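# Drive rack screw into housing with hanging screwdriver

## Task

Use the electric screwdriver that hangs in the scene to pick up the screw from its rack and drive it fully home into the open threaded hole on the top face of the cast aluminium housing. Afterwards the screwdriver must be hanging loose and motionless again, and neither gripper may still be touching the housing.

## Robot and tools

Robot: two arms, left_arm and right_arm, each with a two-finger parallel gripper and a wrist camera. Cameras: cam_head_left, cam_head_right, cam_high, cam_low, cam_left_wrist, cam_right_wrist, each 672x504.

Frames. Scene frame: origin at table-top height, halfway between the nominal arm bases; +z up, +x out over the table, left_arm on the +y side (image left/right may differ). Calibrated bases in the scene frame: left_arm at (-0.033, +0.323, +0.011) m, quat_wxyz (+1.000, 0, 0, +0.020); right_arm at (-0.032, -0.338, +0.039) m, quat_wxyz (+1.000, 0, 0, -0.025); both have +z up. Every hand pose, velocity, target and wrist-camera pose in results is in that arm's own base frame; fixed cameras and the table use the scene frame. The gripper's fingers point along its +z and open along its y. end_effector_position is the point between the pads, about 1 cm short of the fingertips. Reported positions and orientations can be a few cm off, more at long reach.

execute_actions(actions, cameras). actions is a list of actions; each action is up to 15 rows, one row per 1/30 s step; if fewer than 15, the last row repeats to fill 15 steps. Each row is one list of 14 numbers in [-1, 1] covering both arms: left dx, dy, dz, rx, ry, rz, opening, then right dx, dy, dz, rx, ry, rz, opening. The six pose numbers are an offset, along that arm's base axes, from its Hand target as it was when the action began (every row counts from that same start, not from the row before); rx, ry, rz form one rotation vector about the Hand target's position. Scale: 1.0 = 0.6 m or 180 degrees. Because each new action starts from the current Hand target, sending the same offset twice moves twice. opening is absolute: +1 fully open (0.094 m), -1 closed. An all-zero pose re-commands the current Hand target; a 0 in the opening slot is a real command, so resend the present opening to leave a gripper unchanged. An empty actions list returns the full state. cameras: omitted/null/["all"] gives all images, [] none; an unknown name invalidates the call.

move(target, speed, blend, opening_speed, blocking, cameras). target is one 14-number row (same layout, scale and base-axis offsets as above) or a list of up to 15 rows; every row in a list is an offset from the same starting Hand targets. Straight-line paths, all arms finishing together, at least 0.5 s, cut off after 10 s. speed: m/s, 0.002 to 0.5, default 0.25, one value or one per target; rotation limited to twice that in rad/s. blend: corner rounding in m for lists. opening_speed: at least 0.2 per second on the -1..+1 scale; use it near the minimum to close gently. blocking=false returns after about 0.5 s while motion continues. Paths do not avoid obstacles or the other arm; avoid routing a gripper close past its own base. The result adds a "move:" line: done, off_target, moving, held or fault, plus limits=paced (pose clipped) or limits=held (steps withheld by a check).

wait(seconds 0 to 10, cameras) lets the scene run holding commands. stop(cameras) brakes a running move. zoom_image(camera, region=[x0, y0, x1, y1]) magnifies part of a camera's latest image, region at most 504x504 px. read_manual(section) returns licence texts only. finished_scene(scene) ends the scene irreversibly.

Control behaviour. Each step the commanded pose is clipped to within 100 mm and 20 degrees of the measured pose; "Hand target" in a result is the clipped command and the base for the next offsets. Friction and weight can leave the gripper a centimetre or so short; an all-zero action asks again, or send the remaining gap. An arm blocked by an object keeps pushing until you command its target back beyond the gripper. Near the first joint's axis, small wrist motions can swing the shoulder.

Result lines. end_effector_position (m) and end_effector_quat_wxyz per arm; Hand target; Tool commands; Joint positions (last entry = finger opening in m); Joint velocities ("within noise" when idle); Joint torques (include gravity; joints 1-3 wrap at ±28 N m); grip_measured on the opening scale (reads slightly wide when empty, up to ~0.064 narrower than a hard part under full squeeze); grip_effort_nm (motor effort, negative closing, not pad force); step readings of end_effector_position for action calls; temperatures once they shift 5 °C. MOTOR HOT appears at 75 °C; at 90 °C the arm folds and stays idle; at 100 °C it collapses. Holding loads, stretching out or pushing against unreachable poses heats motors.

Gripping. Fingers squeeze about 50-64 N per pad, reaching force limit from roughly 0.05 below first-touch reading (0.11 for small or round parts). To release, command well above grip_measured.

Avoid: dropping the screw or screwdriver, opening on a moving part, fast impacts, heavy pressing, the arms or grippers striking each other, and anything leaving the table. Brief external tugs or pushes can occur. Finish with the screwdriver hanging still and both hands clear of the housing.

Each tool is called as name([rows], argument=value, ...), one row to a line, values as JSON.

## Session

execute_actions(actions=[])

Scene clock: 0.00 s.
left_arm: end_effector_position=(+0.3974, +0.0198, +0.1260) grip_measured=+1.000 grip_effort_nm=n/a end_effector_quat_wxyz=(+0.642, -0.052, +0.765, +0.020) | right_arm: end_effector_position=(+0.3878, -0.0199, +0.1208) grip_measured=+1.000 grip_effort_nm=n/a end_effector_quat_wxyz=(+0.631, +0.014, +0.775, -0.044)
Joint positions: left_arm=[0.006 1.565 0.319 1.069 -0.092 -0.053 0.094] | right_arm=[-0.027 1.525 0.289 1.034 0.059 -0.039 0.094]
Joint velocities: within noise
Joint torques (N m): no reading
Heat: left arm: 31 °C; right arm: 32 °C.
Hand target: left_arm +0.3988, +0.0199, +0.1304; +0.646, -0.052, +0.761, +0.020 | right_arm +0.3907, -0.0200, +0.1309; +0.643, +0.014, +0.765, -0.044
Tool commands: left_gripper/opening=+1.0 right_gripper/opening=+1.0

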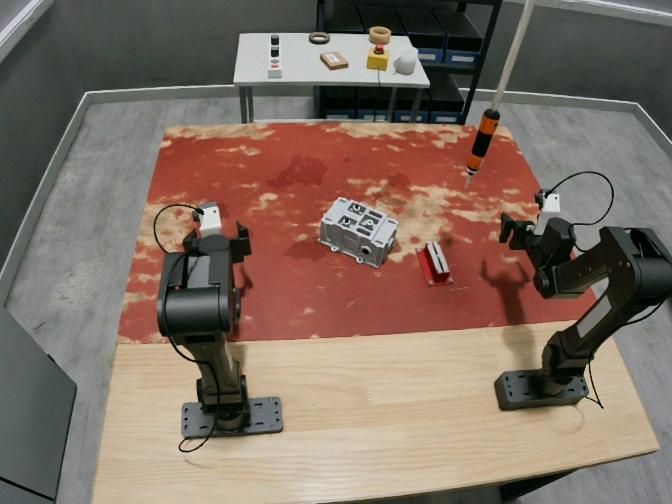

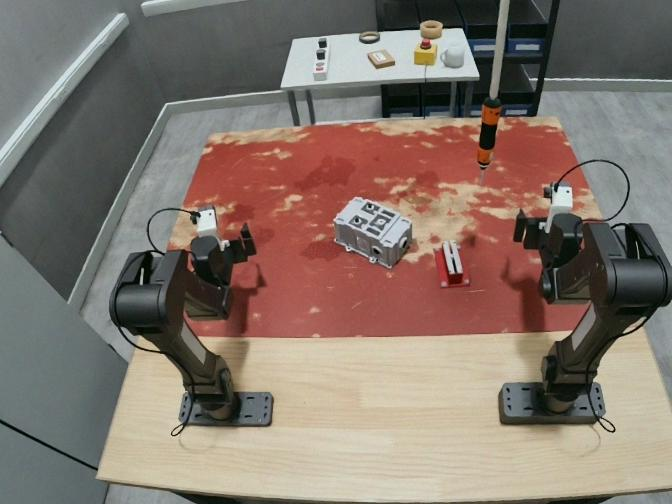

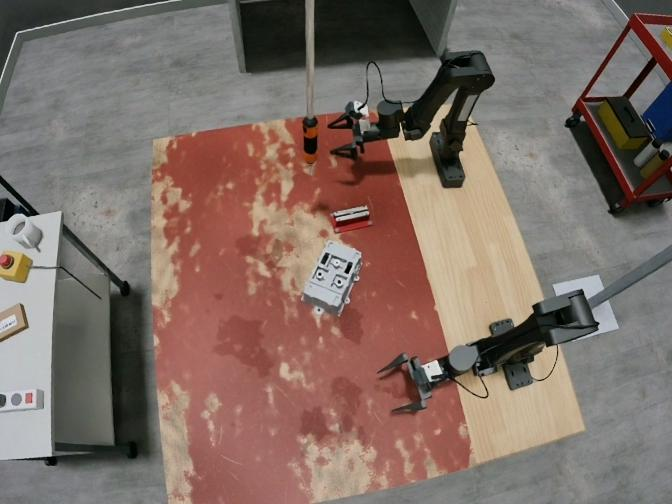

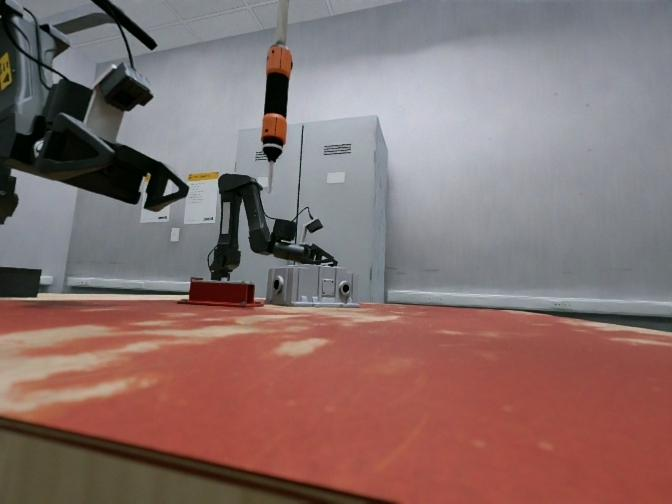

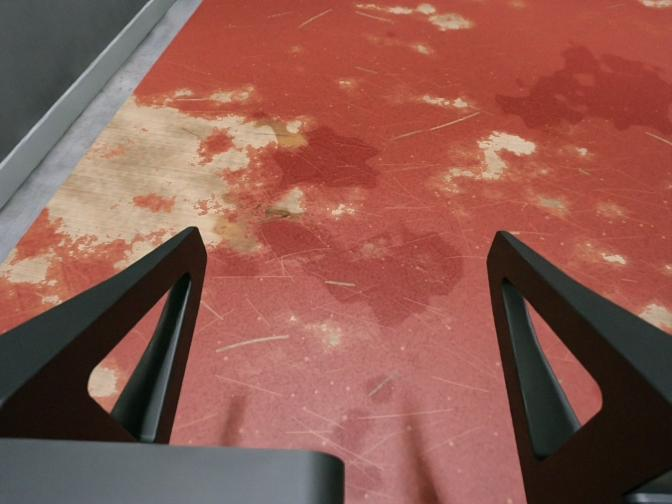

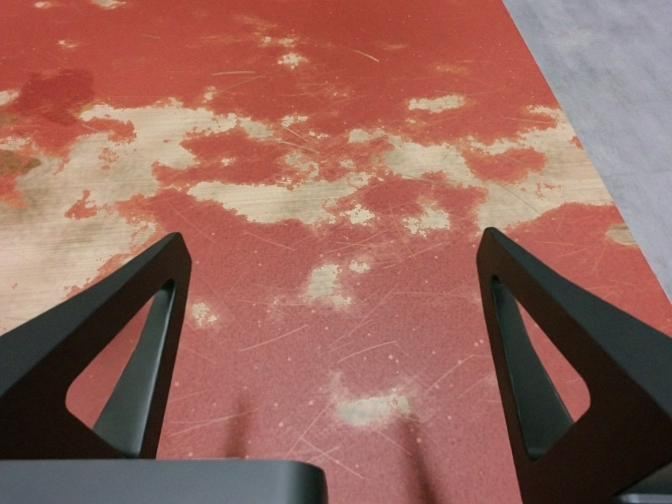

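zoom_image(camera="cam_high", region=[285, 190, 385, 320])

zoom_image(camera="cam_head_right", region=[325, 180, 485, 300])

zoom_image(camera="cam_low", region=[180, 20, 360, 310])

Scaled by 3.877 from the camera's 672x504 image, which has a finer 960x720 frame.

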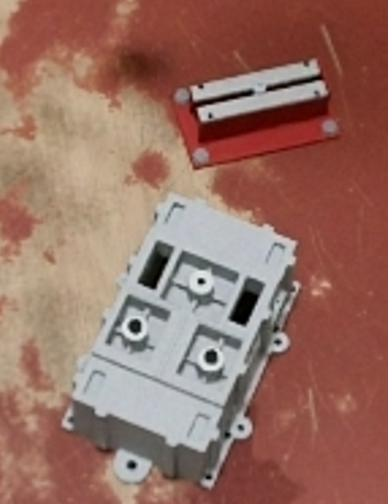

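Scaled by 3.150 from the camera's 672x504 image, which has a finer 960x720 frame.

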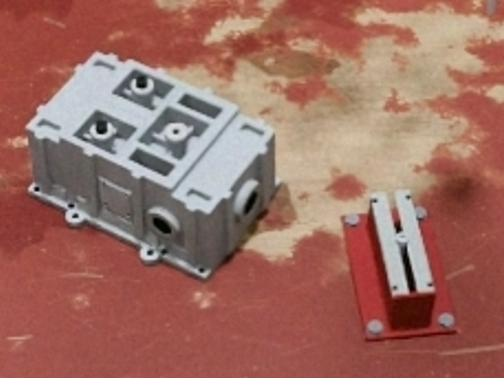

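Scaled by 1.738 from the camera's 672x504 image, which has a finer 960x720 frame.

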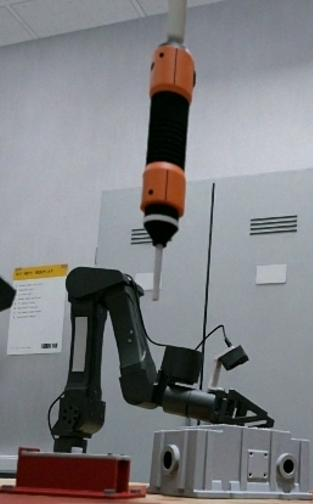

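move(target=[0,0,0,0,0,0,1,-0.093,0.167,0.218,0.0193,-0.0535,0.0928,1], cameras=["cam_right_wrist","cam_high"])

zoom_image(camera="cam_right_wrist", region=[200, 0, 500, 300])

Scene clock: 41.07 s.
left_arm: end_effector_position=(+0.3974, +0.0198, +0.1260) grip_measured=+1.000 grip_effort_nm=-0.027 end_effector_quat_wxyz=(+0.642, -0.052, +0.765, +0.020) | right_arm: end_effector_position=(+0.3334, +0.0790, +0.2420) grip_measured=+1.000 grip_effort_nm=0.022 end_effector_quat_wxyz=(+0.689, -0.078, +0.717, +0.071)
Joint positions: left_arm=[0.006 1.565 0.319 1.069 -0.092 -0.053 0.094] | right_arm=[0.251 0.882 0.358 0.484 0.04 -0.005 0.094]
Joint torques (N m): left_arm=[0.06 -5.41 6.38 2.03 -0.03 0.02] | right_arm=[0.47 -2.4 9.91 1.52 0.03 0.07]
Heat: left arm: 32 °C; right arm: 37 °C.
Hand target: left_arm +0.3988, +0.0199, +0.1304; +0.646, -0.052, +0.761, +0.020 | right_arm +0.3349, +0.0801, +0.2616; +0.703, -0.074, +0.703, +0.074
Off the commanded pose: left_arm 0.005 m, 1 deg | right_arm 0.020 m, 2 deg.
move: off_target (right_arm)
Images, in order: cam_high, cam_right_wrist.

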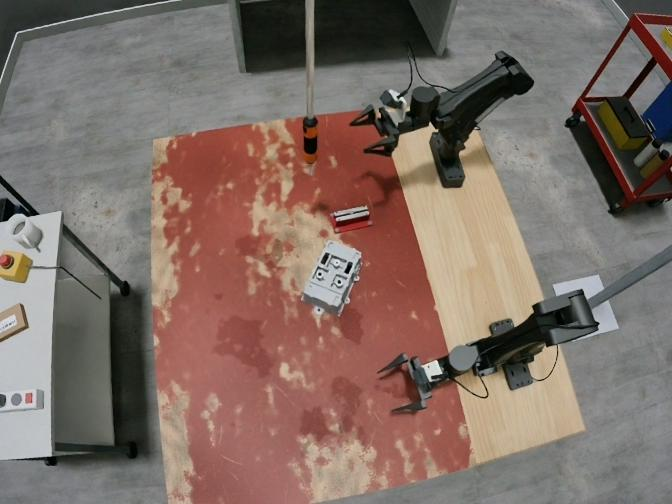

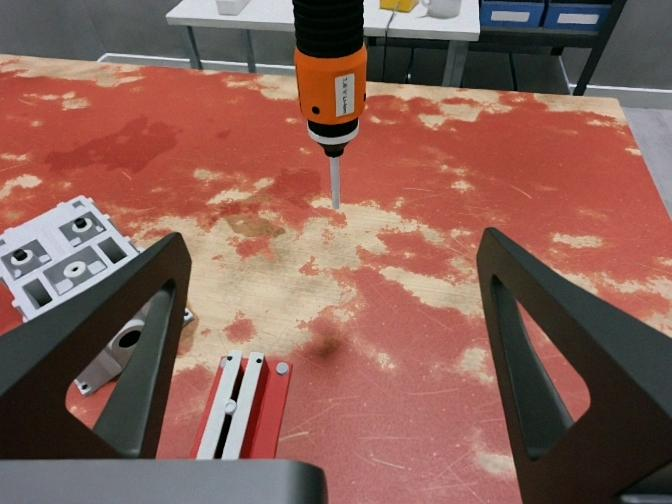

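Scaled by 1.680 from the camera's 672x504 image, which has a finer 960x720 frame.

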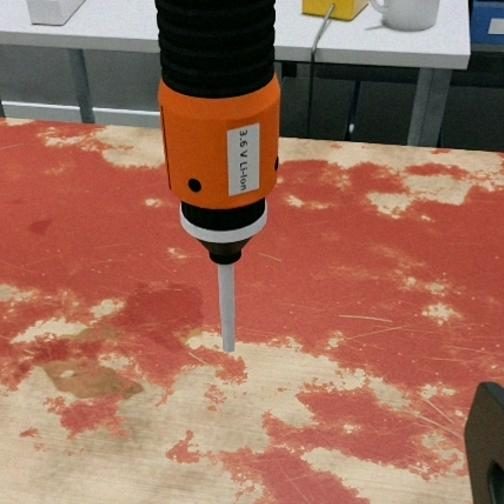

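move([
  [0,0,0,0,0,0,1,0.12,0.028,0.02,0,0,0,1],
  [0,0,0,0,0,0,1,0.227,0.055,0.02,0,0,0,1],
  [0,0,0,0,0,0,1,0.227,0.053,-0.037,0,0,0,1],
], speed=[0.2,0.12,0.08], cameras=["cam_right_wrist","cam_low"])

Scene clock: 71.87 s.
left_arm: end_effector_position=(+0.3974, +0.0198, +0.1260) grip_measured=+1.000 grip_effort_nm=-0.027 end_effector_quat_wxyz=(+0.642, -0.052, +0.765, +0.020) | right_arm: end_effector_position=(+0.4712, +0.1143, +0.2412) grip_measured=+1.000 grip_effort_nm=0.017 end_effector_quat_wxyz=(+0.700, -0.076, +0.707, +0.072)
Joint positions: left_arm=[0.006 1.565 0.319 1.069 -0.092 -0.053 0.094] | right_arm=[0.251 1.592 0.77 0.812 0.04 -0.004 0.094]
Joint torques (N m): left_arm=[0.03 -5.41 6.31 2.02 -0.01 0.02] | right_arm=[-0.79 -6.97 5.26 1.94 -0.07 0.06]
Hand target: left_arm +0.3988, +0.0199, +0.1304; +0.646, -0.052, +0.761, +0.020 | right_arm +0.4711, +0.1119, +0.2396; +0.703, -0.074, +0.703, +0.074
Off the commanded pose: left_arm 0.005 m, 1 deg | right_arm 0.003 m, 1 deg.
move: done
Images, in order: cam_low, cam_right_wrist.

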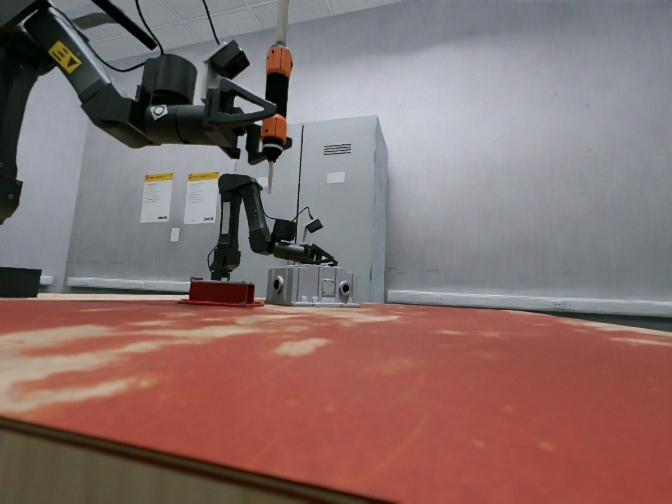

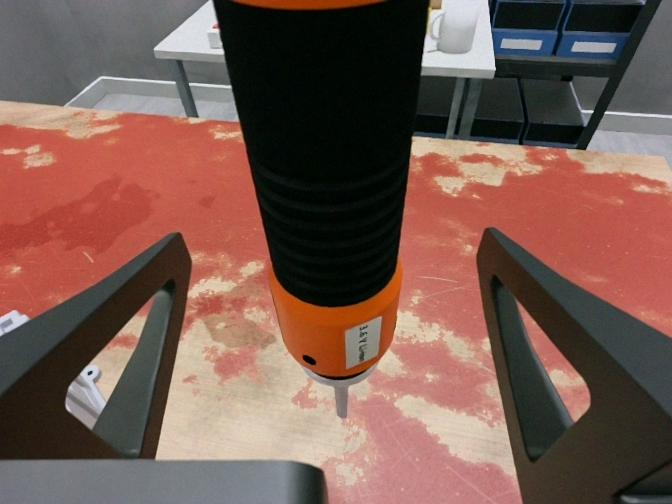

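move(target=[0,0,0,0,0,0,1,0,0,0,0,0,0,-0.4], opening_speed=0.5, cameras=["cam_right_wrist","cam_low"])

zoom_image(camera="cam_low", region=[200, 0, 340, 200])

zoom_image(camera="cam_right_wrist", region=[260, 360, 430, 470])

Scene clock: 81.97 s.
left_arm: end_effector_position=(+0.3974, +0.0198, +0.1260) grip_measured=+1.000 grip_effort_nm=-0.022 end_effector_quat_wxyz=(+0.642, -0.052, +0.765, +0.020) | right_arm: end_effector_position=(+0.4712, +0.1143, +0.2414) grip_measured=-0.208 grip_effort_nm=-1.009 end_effector_quat_wxyz=(+0.700, -0.076, +0.706, +0.072)
Joint positions: left_arm=[0.006 1.565 0.319 1.069 -0.092 -0.053 0.094] | right_arm=[0.251 1.592 0.77 0.813 0.04 -0.004 0.037]
Joint torques (N m): left_arm=[0.01 -5.41 6.37 2.04 -0.03 0.02] | right_arm=[-0.65 -6.84 5.33 1.89 -0.1 0.06]
Hand target: left_arm +0.3988, +0.0199, +0.1304; +0.646, -0.052, +0.761, +0.020 | right_arm +0.4711, +0.1119, +0.2395; +0.703, -0.074, +0.703, +0.074
Off the commanded pose: left_arm 0.005 m, 1 deg | right_arm 0.003 m, 1 deg.
move: done
Images, in order: cam_low, cam_right_wrist.

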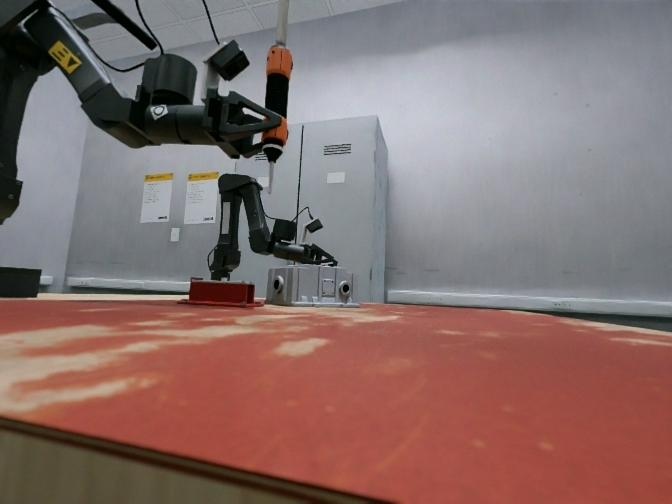

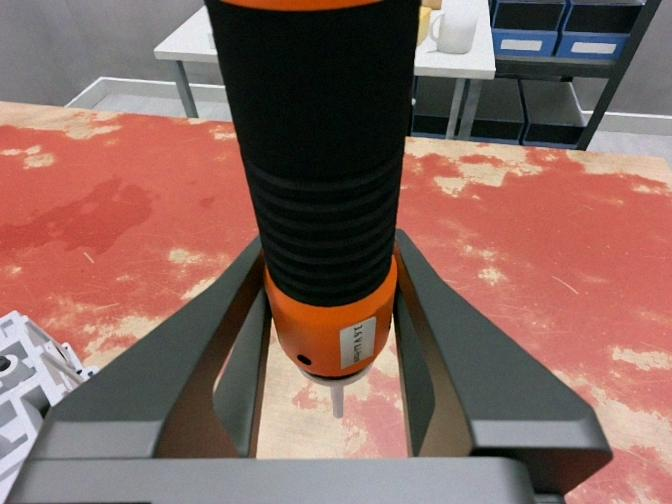

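Scaled by 2.520 from the camera's 672x504 image, which has a finer 960x720 frame.

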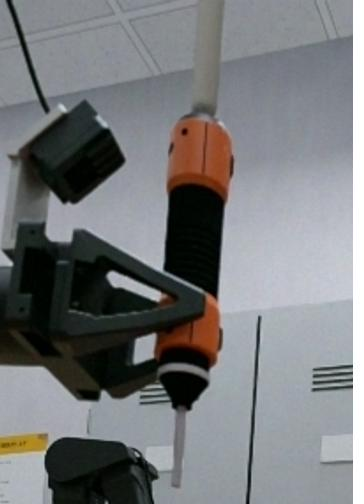

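Scaled by 2.965 from the camera's 672x504 image, which has a finer 960x720 frame.

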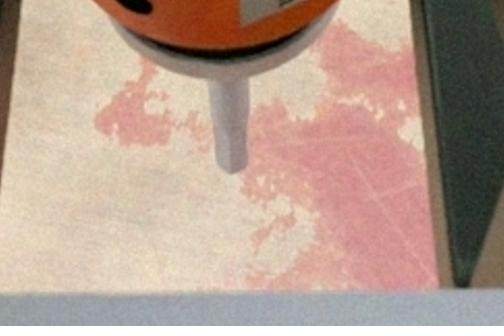

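move([
  [0,0,0,0,0,0,1,-0.173,0.110,-0.02,0,0,-0.178,-0.4],
  [0,0,0,0,0,0,1,-0.173,0.110,-0.183,0,0,-0.178,-0.4],
], speed=[0.15,0.1], blend=0.02, cameras=["cam_right_wrist","cam_low"])

zoom_image(camera="cam_right_wrist", region=[260, 360, 430, 470])

zoom_image(camera="cam_low", region=[170, 200, 290, 320])

Scene clock: 107.37 s.
left_arm: end_effector_position=(+0.3974, +0.0198, +0.1260) grip_measured=+1.000 grip_effort_nm=-0.022 end_effector_quat_wxyz=(+0.642, -0.052, +0.765, +0.020) | right_arm: end_effector_position=(+0.3701, +0.1796, +0.1355) grip_measured=-0.208 grip_effort_nm=-1.013 end_effector_quat_wxyz=(+0.698, +0.126, +0.695, -0.116)
Joint positions: left_arm=[0.006 1.565 0.319 1.069 -0.092 -0.053 0.094] | right_arm=[0.867 1.993 0.656 1.342 1.211 0.011 0.037]
Joint torques (N m): left_arm=[0.03 -5.41 6.34 2.04 -0.03 0.02] | right_arm=[0.39 -7.61 2.97 1.35 0.11 -0.05]
Hand target: left_arm +0.3988, +0.0199, +0.1304; +0.646, -0.052, +0.761, +0.020 | right_arm +0.3673, +0.1780, +0.1297; +0.696, +0.123, +0.696, -0.123
Off the commanded pose: left_arm 0.005 m, 1 deg | right_arm 0.007 m, 1 deg.
move: done
Images, in order: cam_low, cam_right_wrist.

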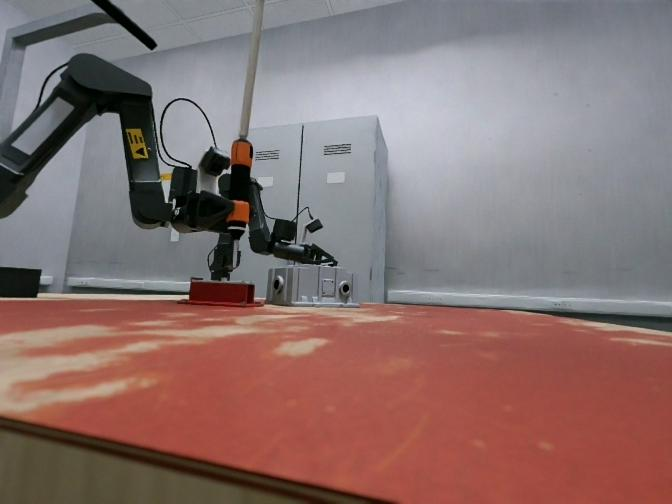

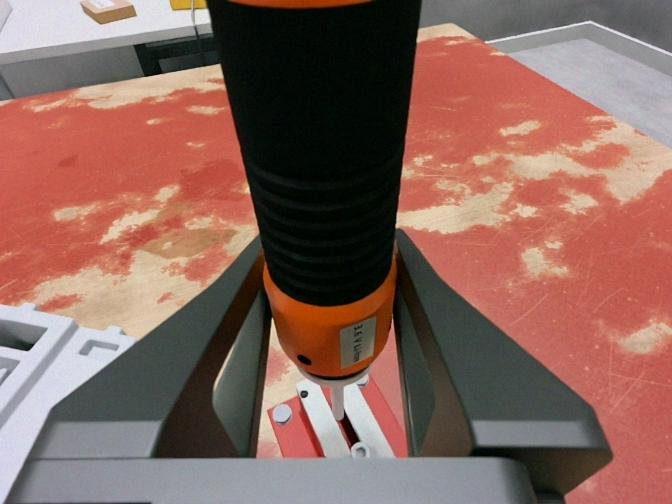

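Scaled by 2.965 from the camera's 672x504 image, which has a finer 960x720 frame.

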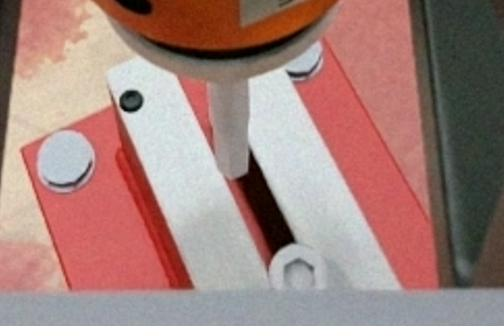

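Scaled by 4.200 from the camera's 672x504 image, which has a finer 960x720 frame.

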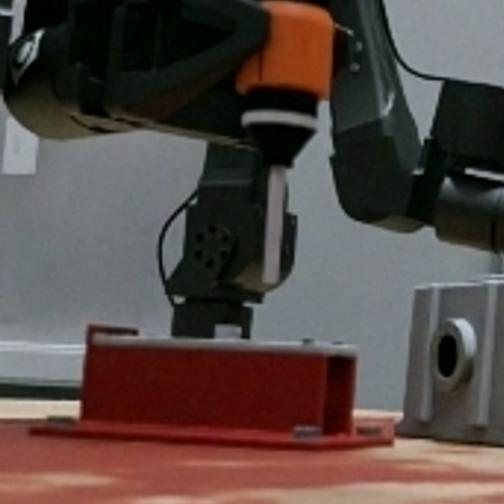

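move(target=[0,0,0,0,0,0,1,-0.020,-0.0135,-0.015,0,0,0,-0.4], speed=0.08, cameras=["cam_right_wrist","cam_low"])

zoom_image(camera="cam_right_wrist", region=[260, 360, 430, 470])

zoom_image(camera="cam_low", region=[170, 200, 290, 320])

Scene clock: 135.83 s.
left_arm: end_effector_position=(+0.3974, +0.0198, +0.1260) grip_measured=+1.000 grip_effort_nm=-0.027 end_effector_quat_wxyz=(+0.642, -0.052, +0.765, +0.020) | right_arm: end_effector_position=(+0.3589, +0.1710, +0.1266) grip_measured=-0.208 grip_effort_nm=-1.013 end_effector_quat_wxyz=(+0.698, +0.127, +0.695, -0.116)
Joint positions: left_arm=[0.006 1.565 0.319 1.069 -0.092 -0.053 0.094] | right_arm=[0.877 2.006 0.597 1.416 1.223 0.011 0.037]
Joint torques (N m): left_arm=[0.02 -5.41 6.37 2.03 -0.01 0.02] | right_arm=[0.68 -7.23 2.59 1.39 0.1 -0.09]
Hand target: left_arm +0.3988, +0.0199, +0.1304; +0.646, -0.052, +0.761, +0.020 | right_arm +0.3553, +0.1699, +0.1207; +0.696, +0.123, +0.696, -0.123
Off the commanded pose: left_arm 0.005 m, 1 deg | right_arm 0.007 m, 1 deg.
move: done
Images, in order: cam_low, cam_right_wrist.

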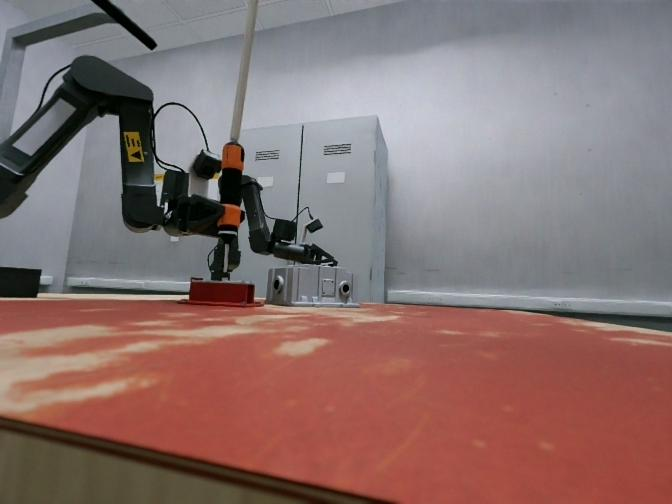

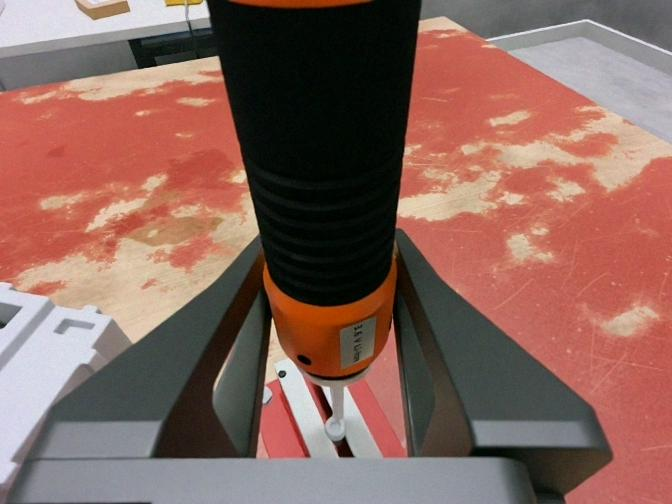

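Scaled by 2.965 from the camera's 672x504 image, which has a finer 960x720 frame.

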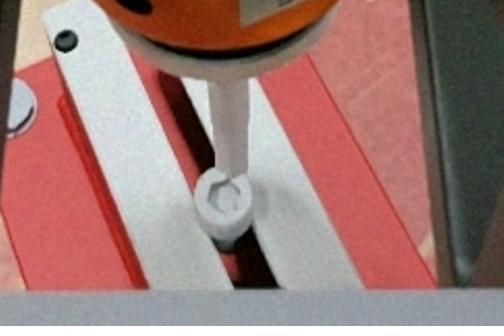

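Scaled by 4.200 from the camera's 672x504 image, which has a finer 960x720 frame.

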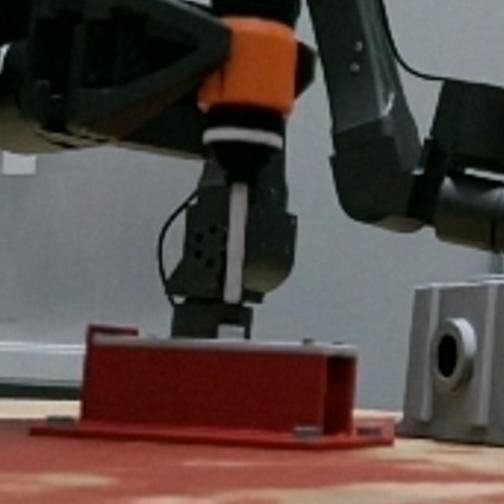

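move(target=[0,0,0,0,0,0,1,0.002,0.0065,-0.011,0,0,0,-0.4], speed=0.05, cameras=["cam_right_wrist","cam_low"])

zoom_image(camera="cam_right_wrist", region=[260, 360, 430, 470])

zoom_image(camera="cam_low", region=[170, 200, 290, 320])

Scene clock: 148.60 s.
left_arm: end_effector_position=(+0.3974, +0.0198, +0.1260) grip_measured=+1.000 grip_effort_nm=-0.027 end_effector_quat_wxyz=(+0.642, -0.052, +0.765, +0.020) | right_arm: end_effector_position=(+0.3576, +0.1732, +0.1168) grip_measured=-0.208 grip_effort_nm=-1.009 end_effector_quat_wxyz=(+0.696, +0.122, +0.697, -0.119)
Joint positions: left_arm=[0.006 1.565 0.319 1.069 -0.092 -0.053 0.094] | right_arm=[0.884 2.045 0.597 1.442 1.225 0.01 0.037]
Joint torques (N m): left_arm=[0.01 -5.41 6.34 2.03 -0.02 0.01] | right_arm=[0.51 -7.34 3.71 1.34 0.18 -0.06]
Hand target: left_arm +0.3988, +0.0199, +0.1304; +0.646, -0.052, +0.761, +0.020 | right_arm +0.3566, +0.1738, +0.1141; +0.696, +0.123, +0.696, -0.123
Off the commanded pose: left_arm 0.005 m, 1 deg | right_arm 0.003 m, 0 deg.
move: done
Images, in order: cam_low, cam_right_wrist.

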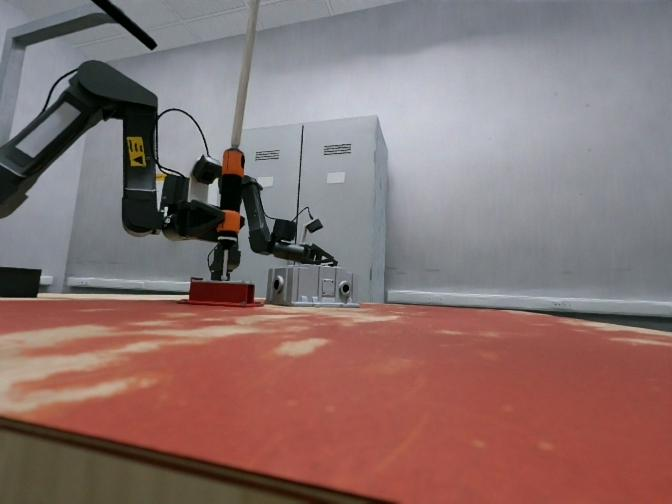

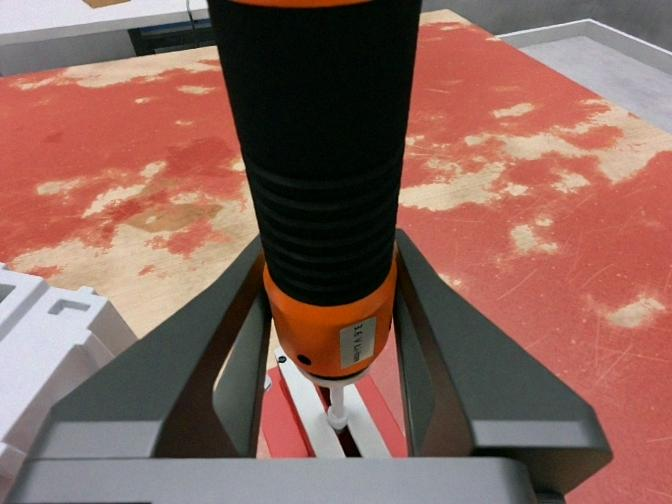

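Scaled by 2.965 from the camera's 672x504 image, which has a finer 960x720 frame.

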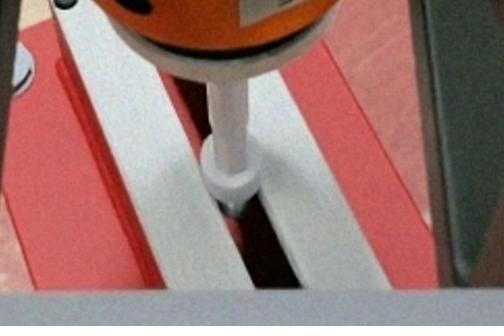

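Scaled by 4.200 from the camera's 672x504 image, which has a finer 960x720 frame.

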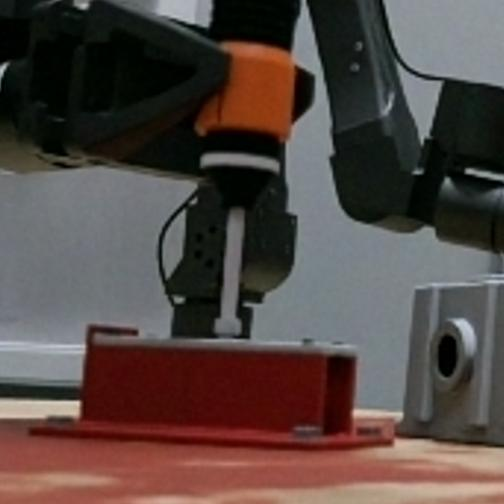

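move([
  [0,0,0,0,0,0,1,0.0,0.0,-0.013,0,0,0,-0.4],
  [0,0,0,0,0,0,1,0.0,0.0,0.13,0,0,0,-0.4],
], speed=[0.03,0.07], cameras=["cam_right_wrist","cam_low"])

zoom_image(camera="cam_right_wrist", region=[260, 360, 430, 470])

zoom_image(camera="cam_low", region=[170, 120, 310, 320])

Scene clock: 181.37 s.
left_arm: end_effector_position=(+0.3974, +0.0198, +0.1260) grip_measured=+1.000 grip_effort_nm=-0.022 end_effector_quat_wxyz=(+0.642, -0.052, +0.765, +0.020) | right_arm: end_effector_position=(+0.3558, +0.1705, +0.1739) grip_measured=-0.208 grip_effort_nm=-1.009 end_effector_quat_wxyz=(+0.689, +0.107, +0.704, -0.137)
Joint positions: left_arm=[0.006 1.565 0.319 1.069 -0.092 -0.053 0.094] | right_arm=[0.884 1.767 0.624 1.101 1.23 -0.006 0.037]
Joint torques (N m): left_arm=[0.01 -5.44 6.38 2.03 -0.02 0.01] | right_arm=[0.49 -10.82 7.05 1.08 0.14 0.01]
Hand target: left_arm +0.3988, +0.0199, +0.1304; +0.646, -0.052, +0.761, +0.020 | right_arm +0.3565, +0.1738, +0.1921; +0.696, +0.123, +0.696, -0.123
Off the commanded pose: left_arm 0.005 m, 1 deg | right_arm 0.018 m, 3 deg.
move: off_target (right_arm)
Images, in order: cam_low, cam_right_wrist.

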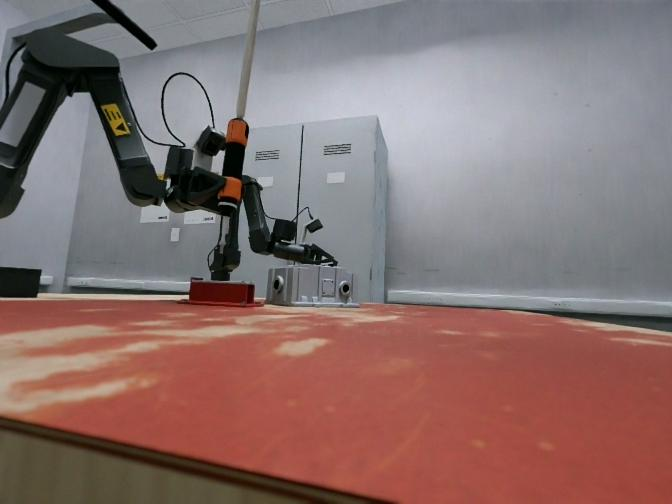

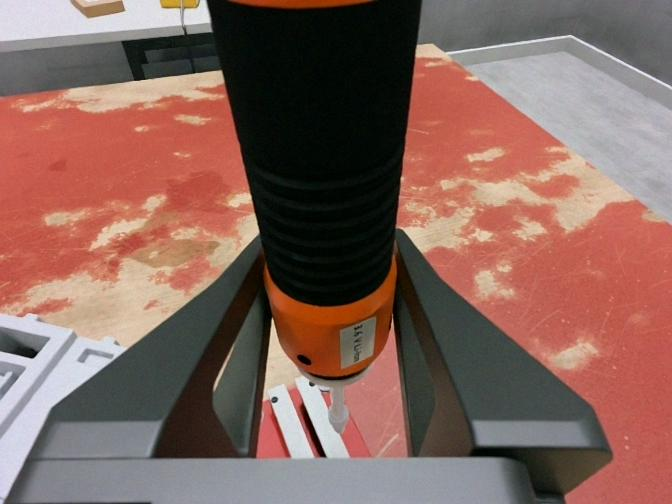

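Scaled by 2.965 from the camera's 672x504 image, which has a finer 960x720 frame.

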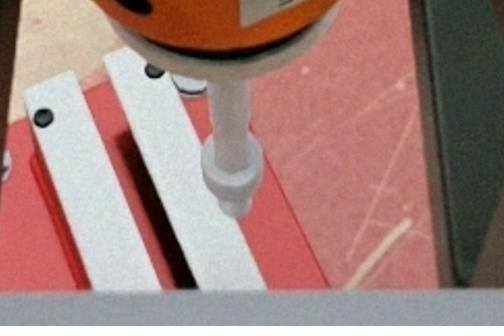

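Scaled by 2.520 from the camera's 672x504 image, which has a finer 960x720 frame.

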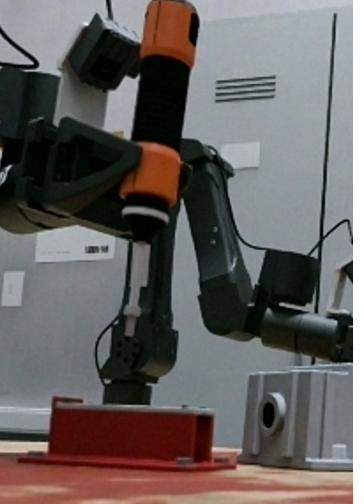

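move([
  [0,0,0,0,0,0,1,0.02,0.05,0.08,0,0,0.05,-0.4],
  [0,0,0,0,0,0,1,0.13,0.315,0.08,0,0,0.178,-0.4],
  [0,0,0,0,0,0,1,0.13,0.315,0.035,0,0,0.178,-0.4],
], speed=[0.1,0.15,0.08], blend=0.02, cameras=["cam_right_wrist","cam_low"])

zoom_image(camera="cam_right_wrist", region=[260, 360, 430, 470])

zoom_image(camera="cam_low", region=[220, 120, 370, 310])

Scene clock: 196.83 s.
left_arm: end_effector_position=(+0.3974, +0.0198, +0.1260) grip_measured=+1.000 grip_effort_nm=-0.022 end_effector_quat_wxyz=(+0.642, -0.052, +0.765, +0.020) | right_arm: end_effector_position=(+0.4340, +0.3559, +0.2107) grip_measured=-0.208 grip_effort_nm=-1.009 end_effector_quat_wxyz=(+0.699, -0.068, +0.709, +0.063)
Joint positions: left_arm=[0.006 1.565 0.319 1.069 -0.092 -0.053 0.094] | right_arm=[0.893 2.021 1.184 0.819 0.707 0.006 0.037]
Joint torques (N m): left_arm=[0.03 -5.46 6.37 2.03 -0.01 0.02] | right_arm=[-0.01 -10.71 6.91 1.71 -0.23 -0.05]
Hand target: left_arm +0.3988, +0.0199, +0.1304; +0.646, -0.052, +0.761, +0.020 | right_arm +0.4345, +0.3627, +0.2132; +0.703, -0.074, +0.703, +0.074
Off the commanded pose: left_arm 0.005 m, 1 deg | right_arm 0.007 m, 2 deg.
move: done; blend cut to 0.0135 m at target 2
Images, in order: cam_low, cam_right_wrist.

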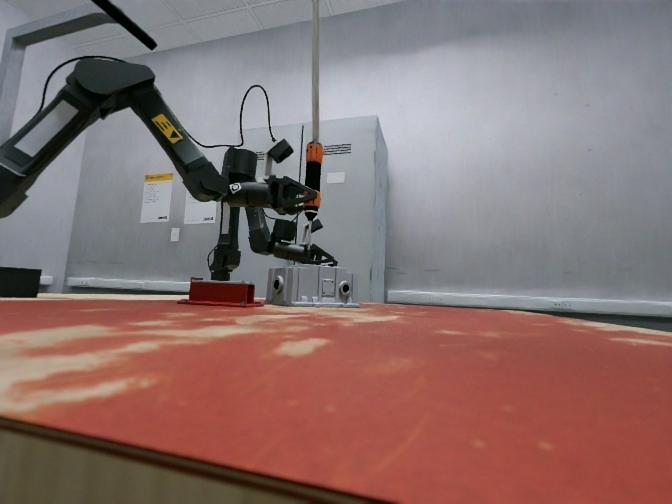

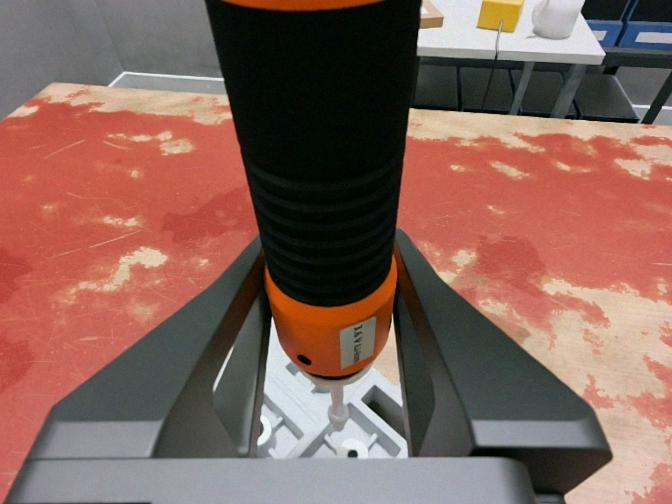

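Scaled by 2.965 from the camera's 672x504 image, which has a finer 960x720 frame.

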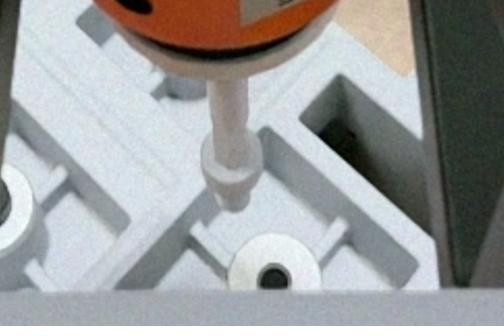

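Scaled by 2.653 from the camera's 672x504 image, which has a finer 960x720 frame.

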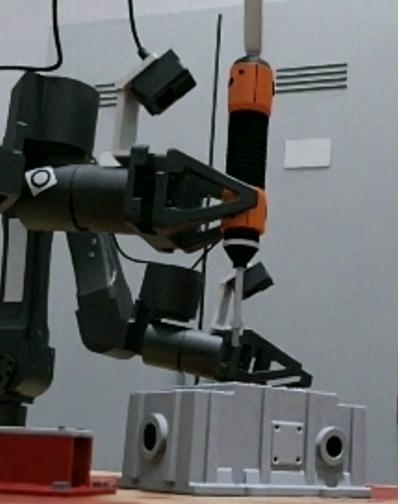

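move(target=[0,0,0,0,0,0,1,0.002,-0.027,-0.052,0,0,0,-0.4], speed=0.08, cameras=["cam_right_wrist","cam_low"])

zoom_image(camera="cam_right_wrist", region=[260, 360, 430, 470])

zoom_image(camera="cam_low", region=[285, 210, 345, 280])

Scene clock: 210.83 s.
left_arm: end_effector_position=(+0.3974, +0.0198, +0.1260) grip_measured=+1.000 grip_effort_nm=-0.017 end_effector_quat_wxyz=(+0.642, -0.052, +0.765, +0.020) | right_arm: end_effector_position=(+0.4371, +0.3433, +0.1886) grip_measured=-0.208 grip_effort_nm=-1.004 end_effector_quat_wxyz=(+0.705, -0.062, +0.703, +0.070)
Joint positions: left_arm=[0.006 1.565 0.319 1.069 -0.092 -0.053 0.094] | right_arm=[0.867 2.059 1.111 0.953 0.679 0.008 0.037]
Joint torques (N m): left_arm=[0.03 -5.42 6.38 2.03 -0.02 0.02] | right_arm=[0.01 -10.56 4.78 1.59 -0.25 -0.04]
Hand target: left_arm +0.3988, +0.0199, +0.1304; +0.646, -0.052, +0.761, +0.020 | right_arm +0.4357, +0.3466, +0.1820; +0.703, -0.074, +0.703, +0.074
Off the commanded pose: left_arm 0.005 m, 1 deg | right_arm 0.007 m, 1 deg.
move: done
Images, in order: cam_low, cam_right_wrist.

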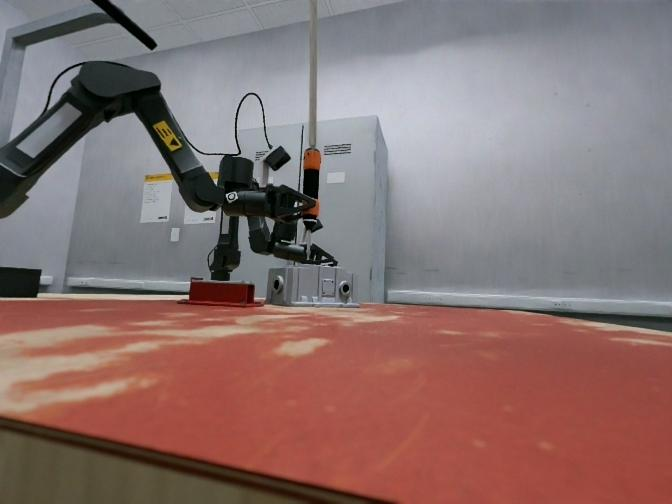

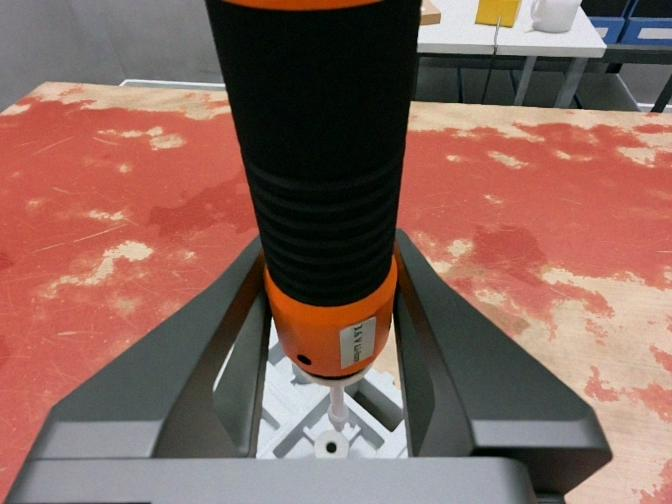

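Scaled by 2.965 from the camera's 672x504 image, which has a finer 960x720 frame.

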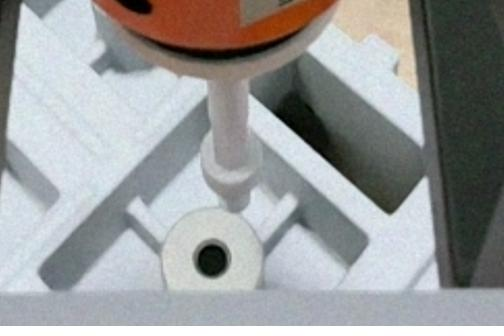

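Scaled by 7.200 from the camera's 672x504 image, which has a finer 960x720 frame.

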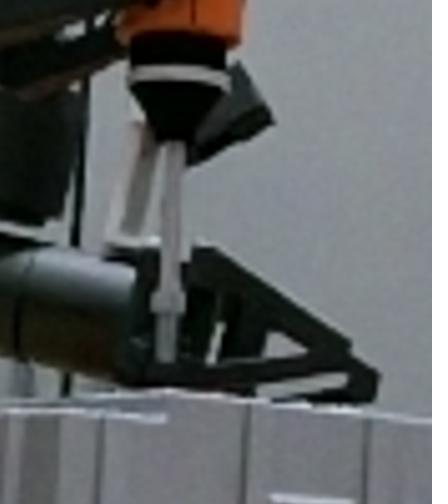

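move(target=[0,0,0,0,0,0,1,-0.009,0.009,0.0,0,0,0,-0.4], speed=0.06, cameras=["cam_right_wrist"])

zoom_image(camera="cam_right_wrist", region=[260, 360, 430, 470])

Scene clock: 220.53 s.
left_arm: end_effector_position=(+0.3974, +0.0198, +0.1260) grip_measured=+1.000 grip_effort_nm=-0.022 end_effector_quat_wxyz=(+0.642, -0.052, +0.765, +0.020) | right_arm: end_effector_position=(+0.4334, +0.3481, +0.1887) grip_measured=-0.208 grip_effort_nm=-1.018 end_effector_quat_wxyz=(+0.705, -0.066, +0.703, +0.074)
Joint positions: left_arm=[0.006 1.565 0.319 1.069 -0.092 -0.053 0.094] | right_arm=[0.877 2.059 1.111 0.953 0.678 0.008 0.037]
Joint torques (N m): left_arm=[0.01 -5.41 6.34 2.03 -0.02 0.02] | right_arm=[0.85 -10.35 5.07 1.62 -0.02 -0.06]
Hand target: left_arm +0.3988, +0.0199, +0.1304; +0.646, -0.052, +0.761, +0.020 | right_arm +0.4304, +0.3519, +0.1819; +0.703, -0.074, +0.703, +0.074
Off the commanded pose: left_arm 0.005 m, 1 deg | right_arm 0.008 m, 1 deg.
move: done
Images, in order: cam_right_wrist.

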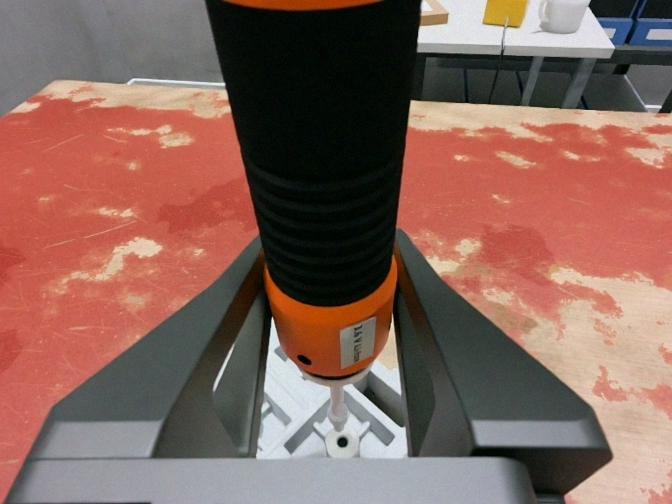

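Scaled by 2.965 from the camera's 672x504 image, which has a finer 960x720 frame.

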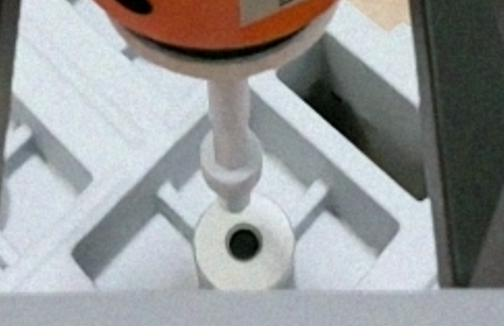

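move(target=[0,0,0,0,0,0,1,-0.002,-0.005,-0.013,0,0,-0.006,-0.4], speed=0.06, cameras=["cam_right_wrist","cam_low"])

zoom_image(camera="cam_right_wrist", region=[260, 360, 430, 470])

zoom_image(camera="cam_low", region=[285, 210, 345, 280])

Scene clock: 236.63 s.
left_arm: end_effector_position=(+0.3974, +0.0198, +0.1260) grip_measured=+1.000 grip_effort_nm=-0.027 end_effector_quat_wxyz=(+0.642, -0.052, +0.765, +0.020) | right_arm: end_effector_position=(+0.4339, +0.3464, +0.1864) grip_measured=-0.208 grip_effort_nm=-1.009 end_effector_quat_wxyz=(+0.708, -0.057, +0.700, +0.071)
Joint positions: left_arm=[0.006 1.565 0.319 1.069 -0.092 -0.053 0.094] | right_arm=[0.88 2.075 1.111 0.981 0.698 0.008 0.037]
Joint torques (N m): left_arm=[0.01 -5.42 6.35 2.04 -0.01 0.02] | right_arm=[1.09 -10.36 4.22 1.66 0.03 -0.11]
Hand target: left_arm +0.3988, +0.0199, +0.1304; +0.646, -0.052, +0.761, +0.020 | right_arm +0.4291, +0.3490, +0.1740; +0.704, -0.067, +0.704, +0.068
Off the commanded pose: left_arm 0.005 m, 1 deg | right_arm 0.013 m, 1 deg.
move: off_target (right_arm)
Images, in order: cam_low, cam_right_wrist.

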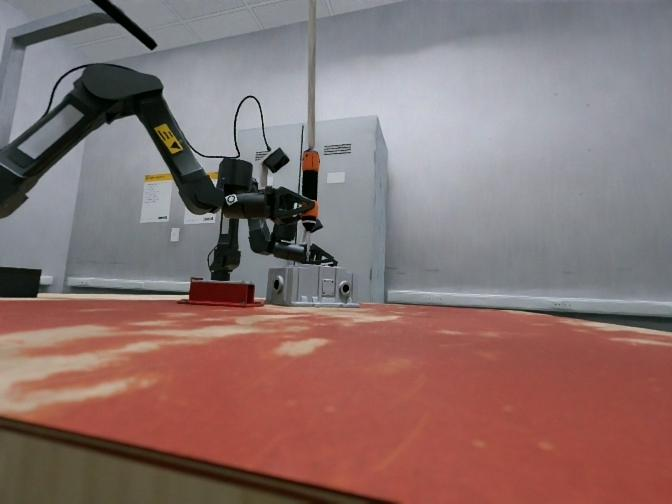

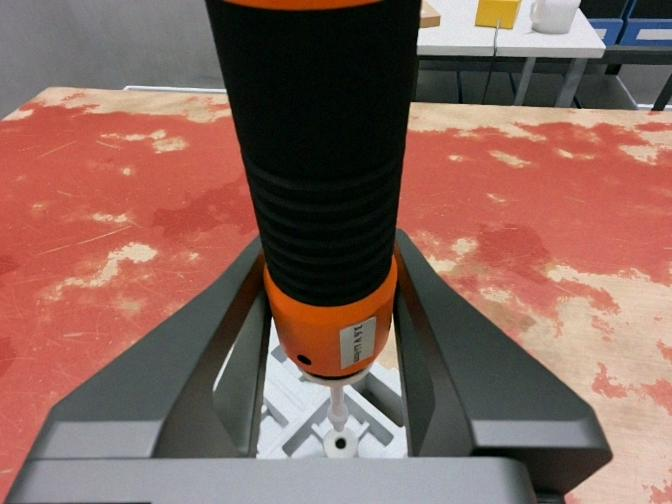

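Scaled by 2.965 from the camera's 672x504 image, which has a finer 960x720 frame.

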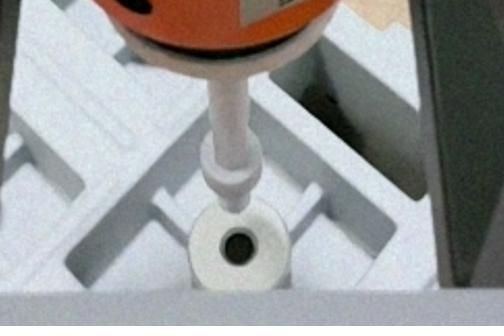

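Scaled by 7.200 from the camera's 672x504 image, which has a finer 960x720 frame.

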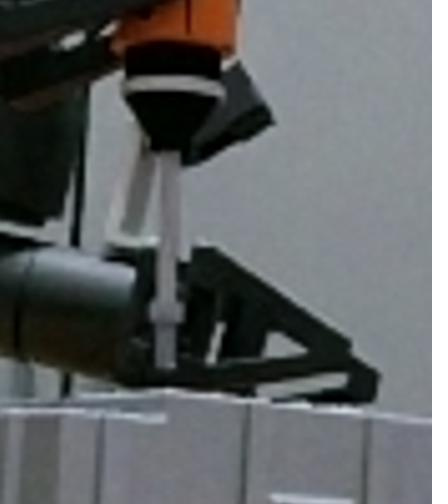

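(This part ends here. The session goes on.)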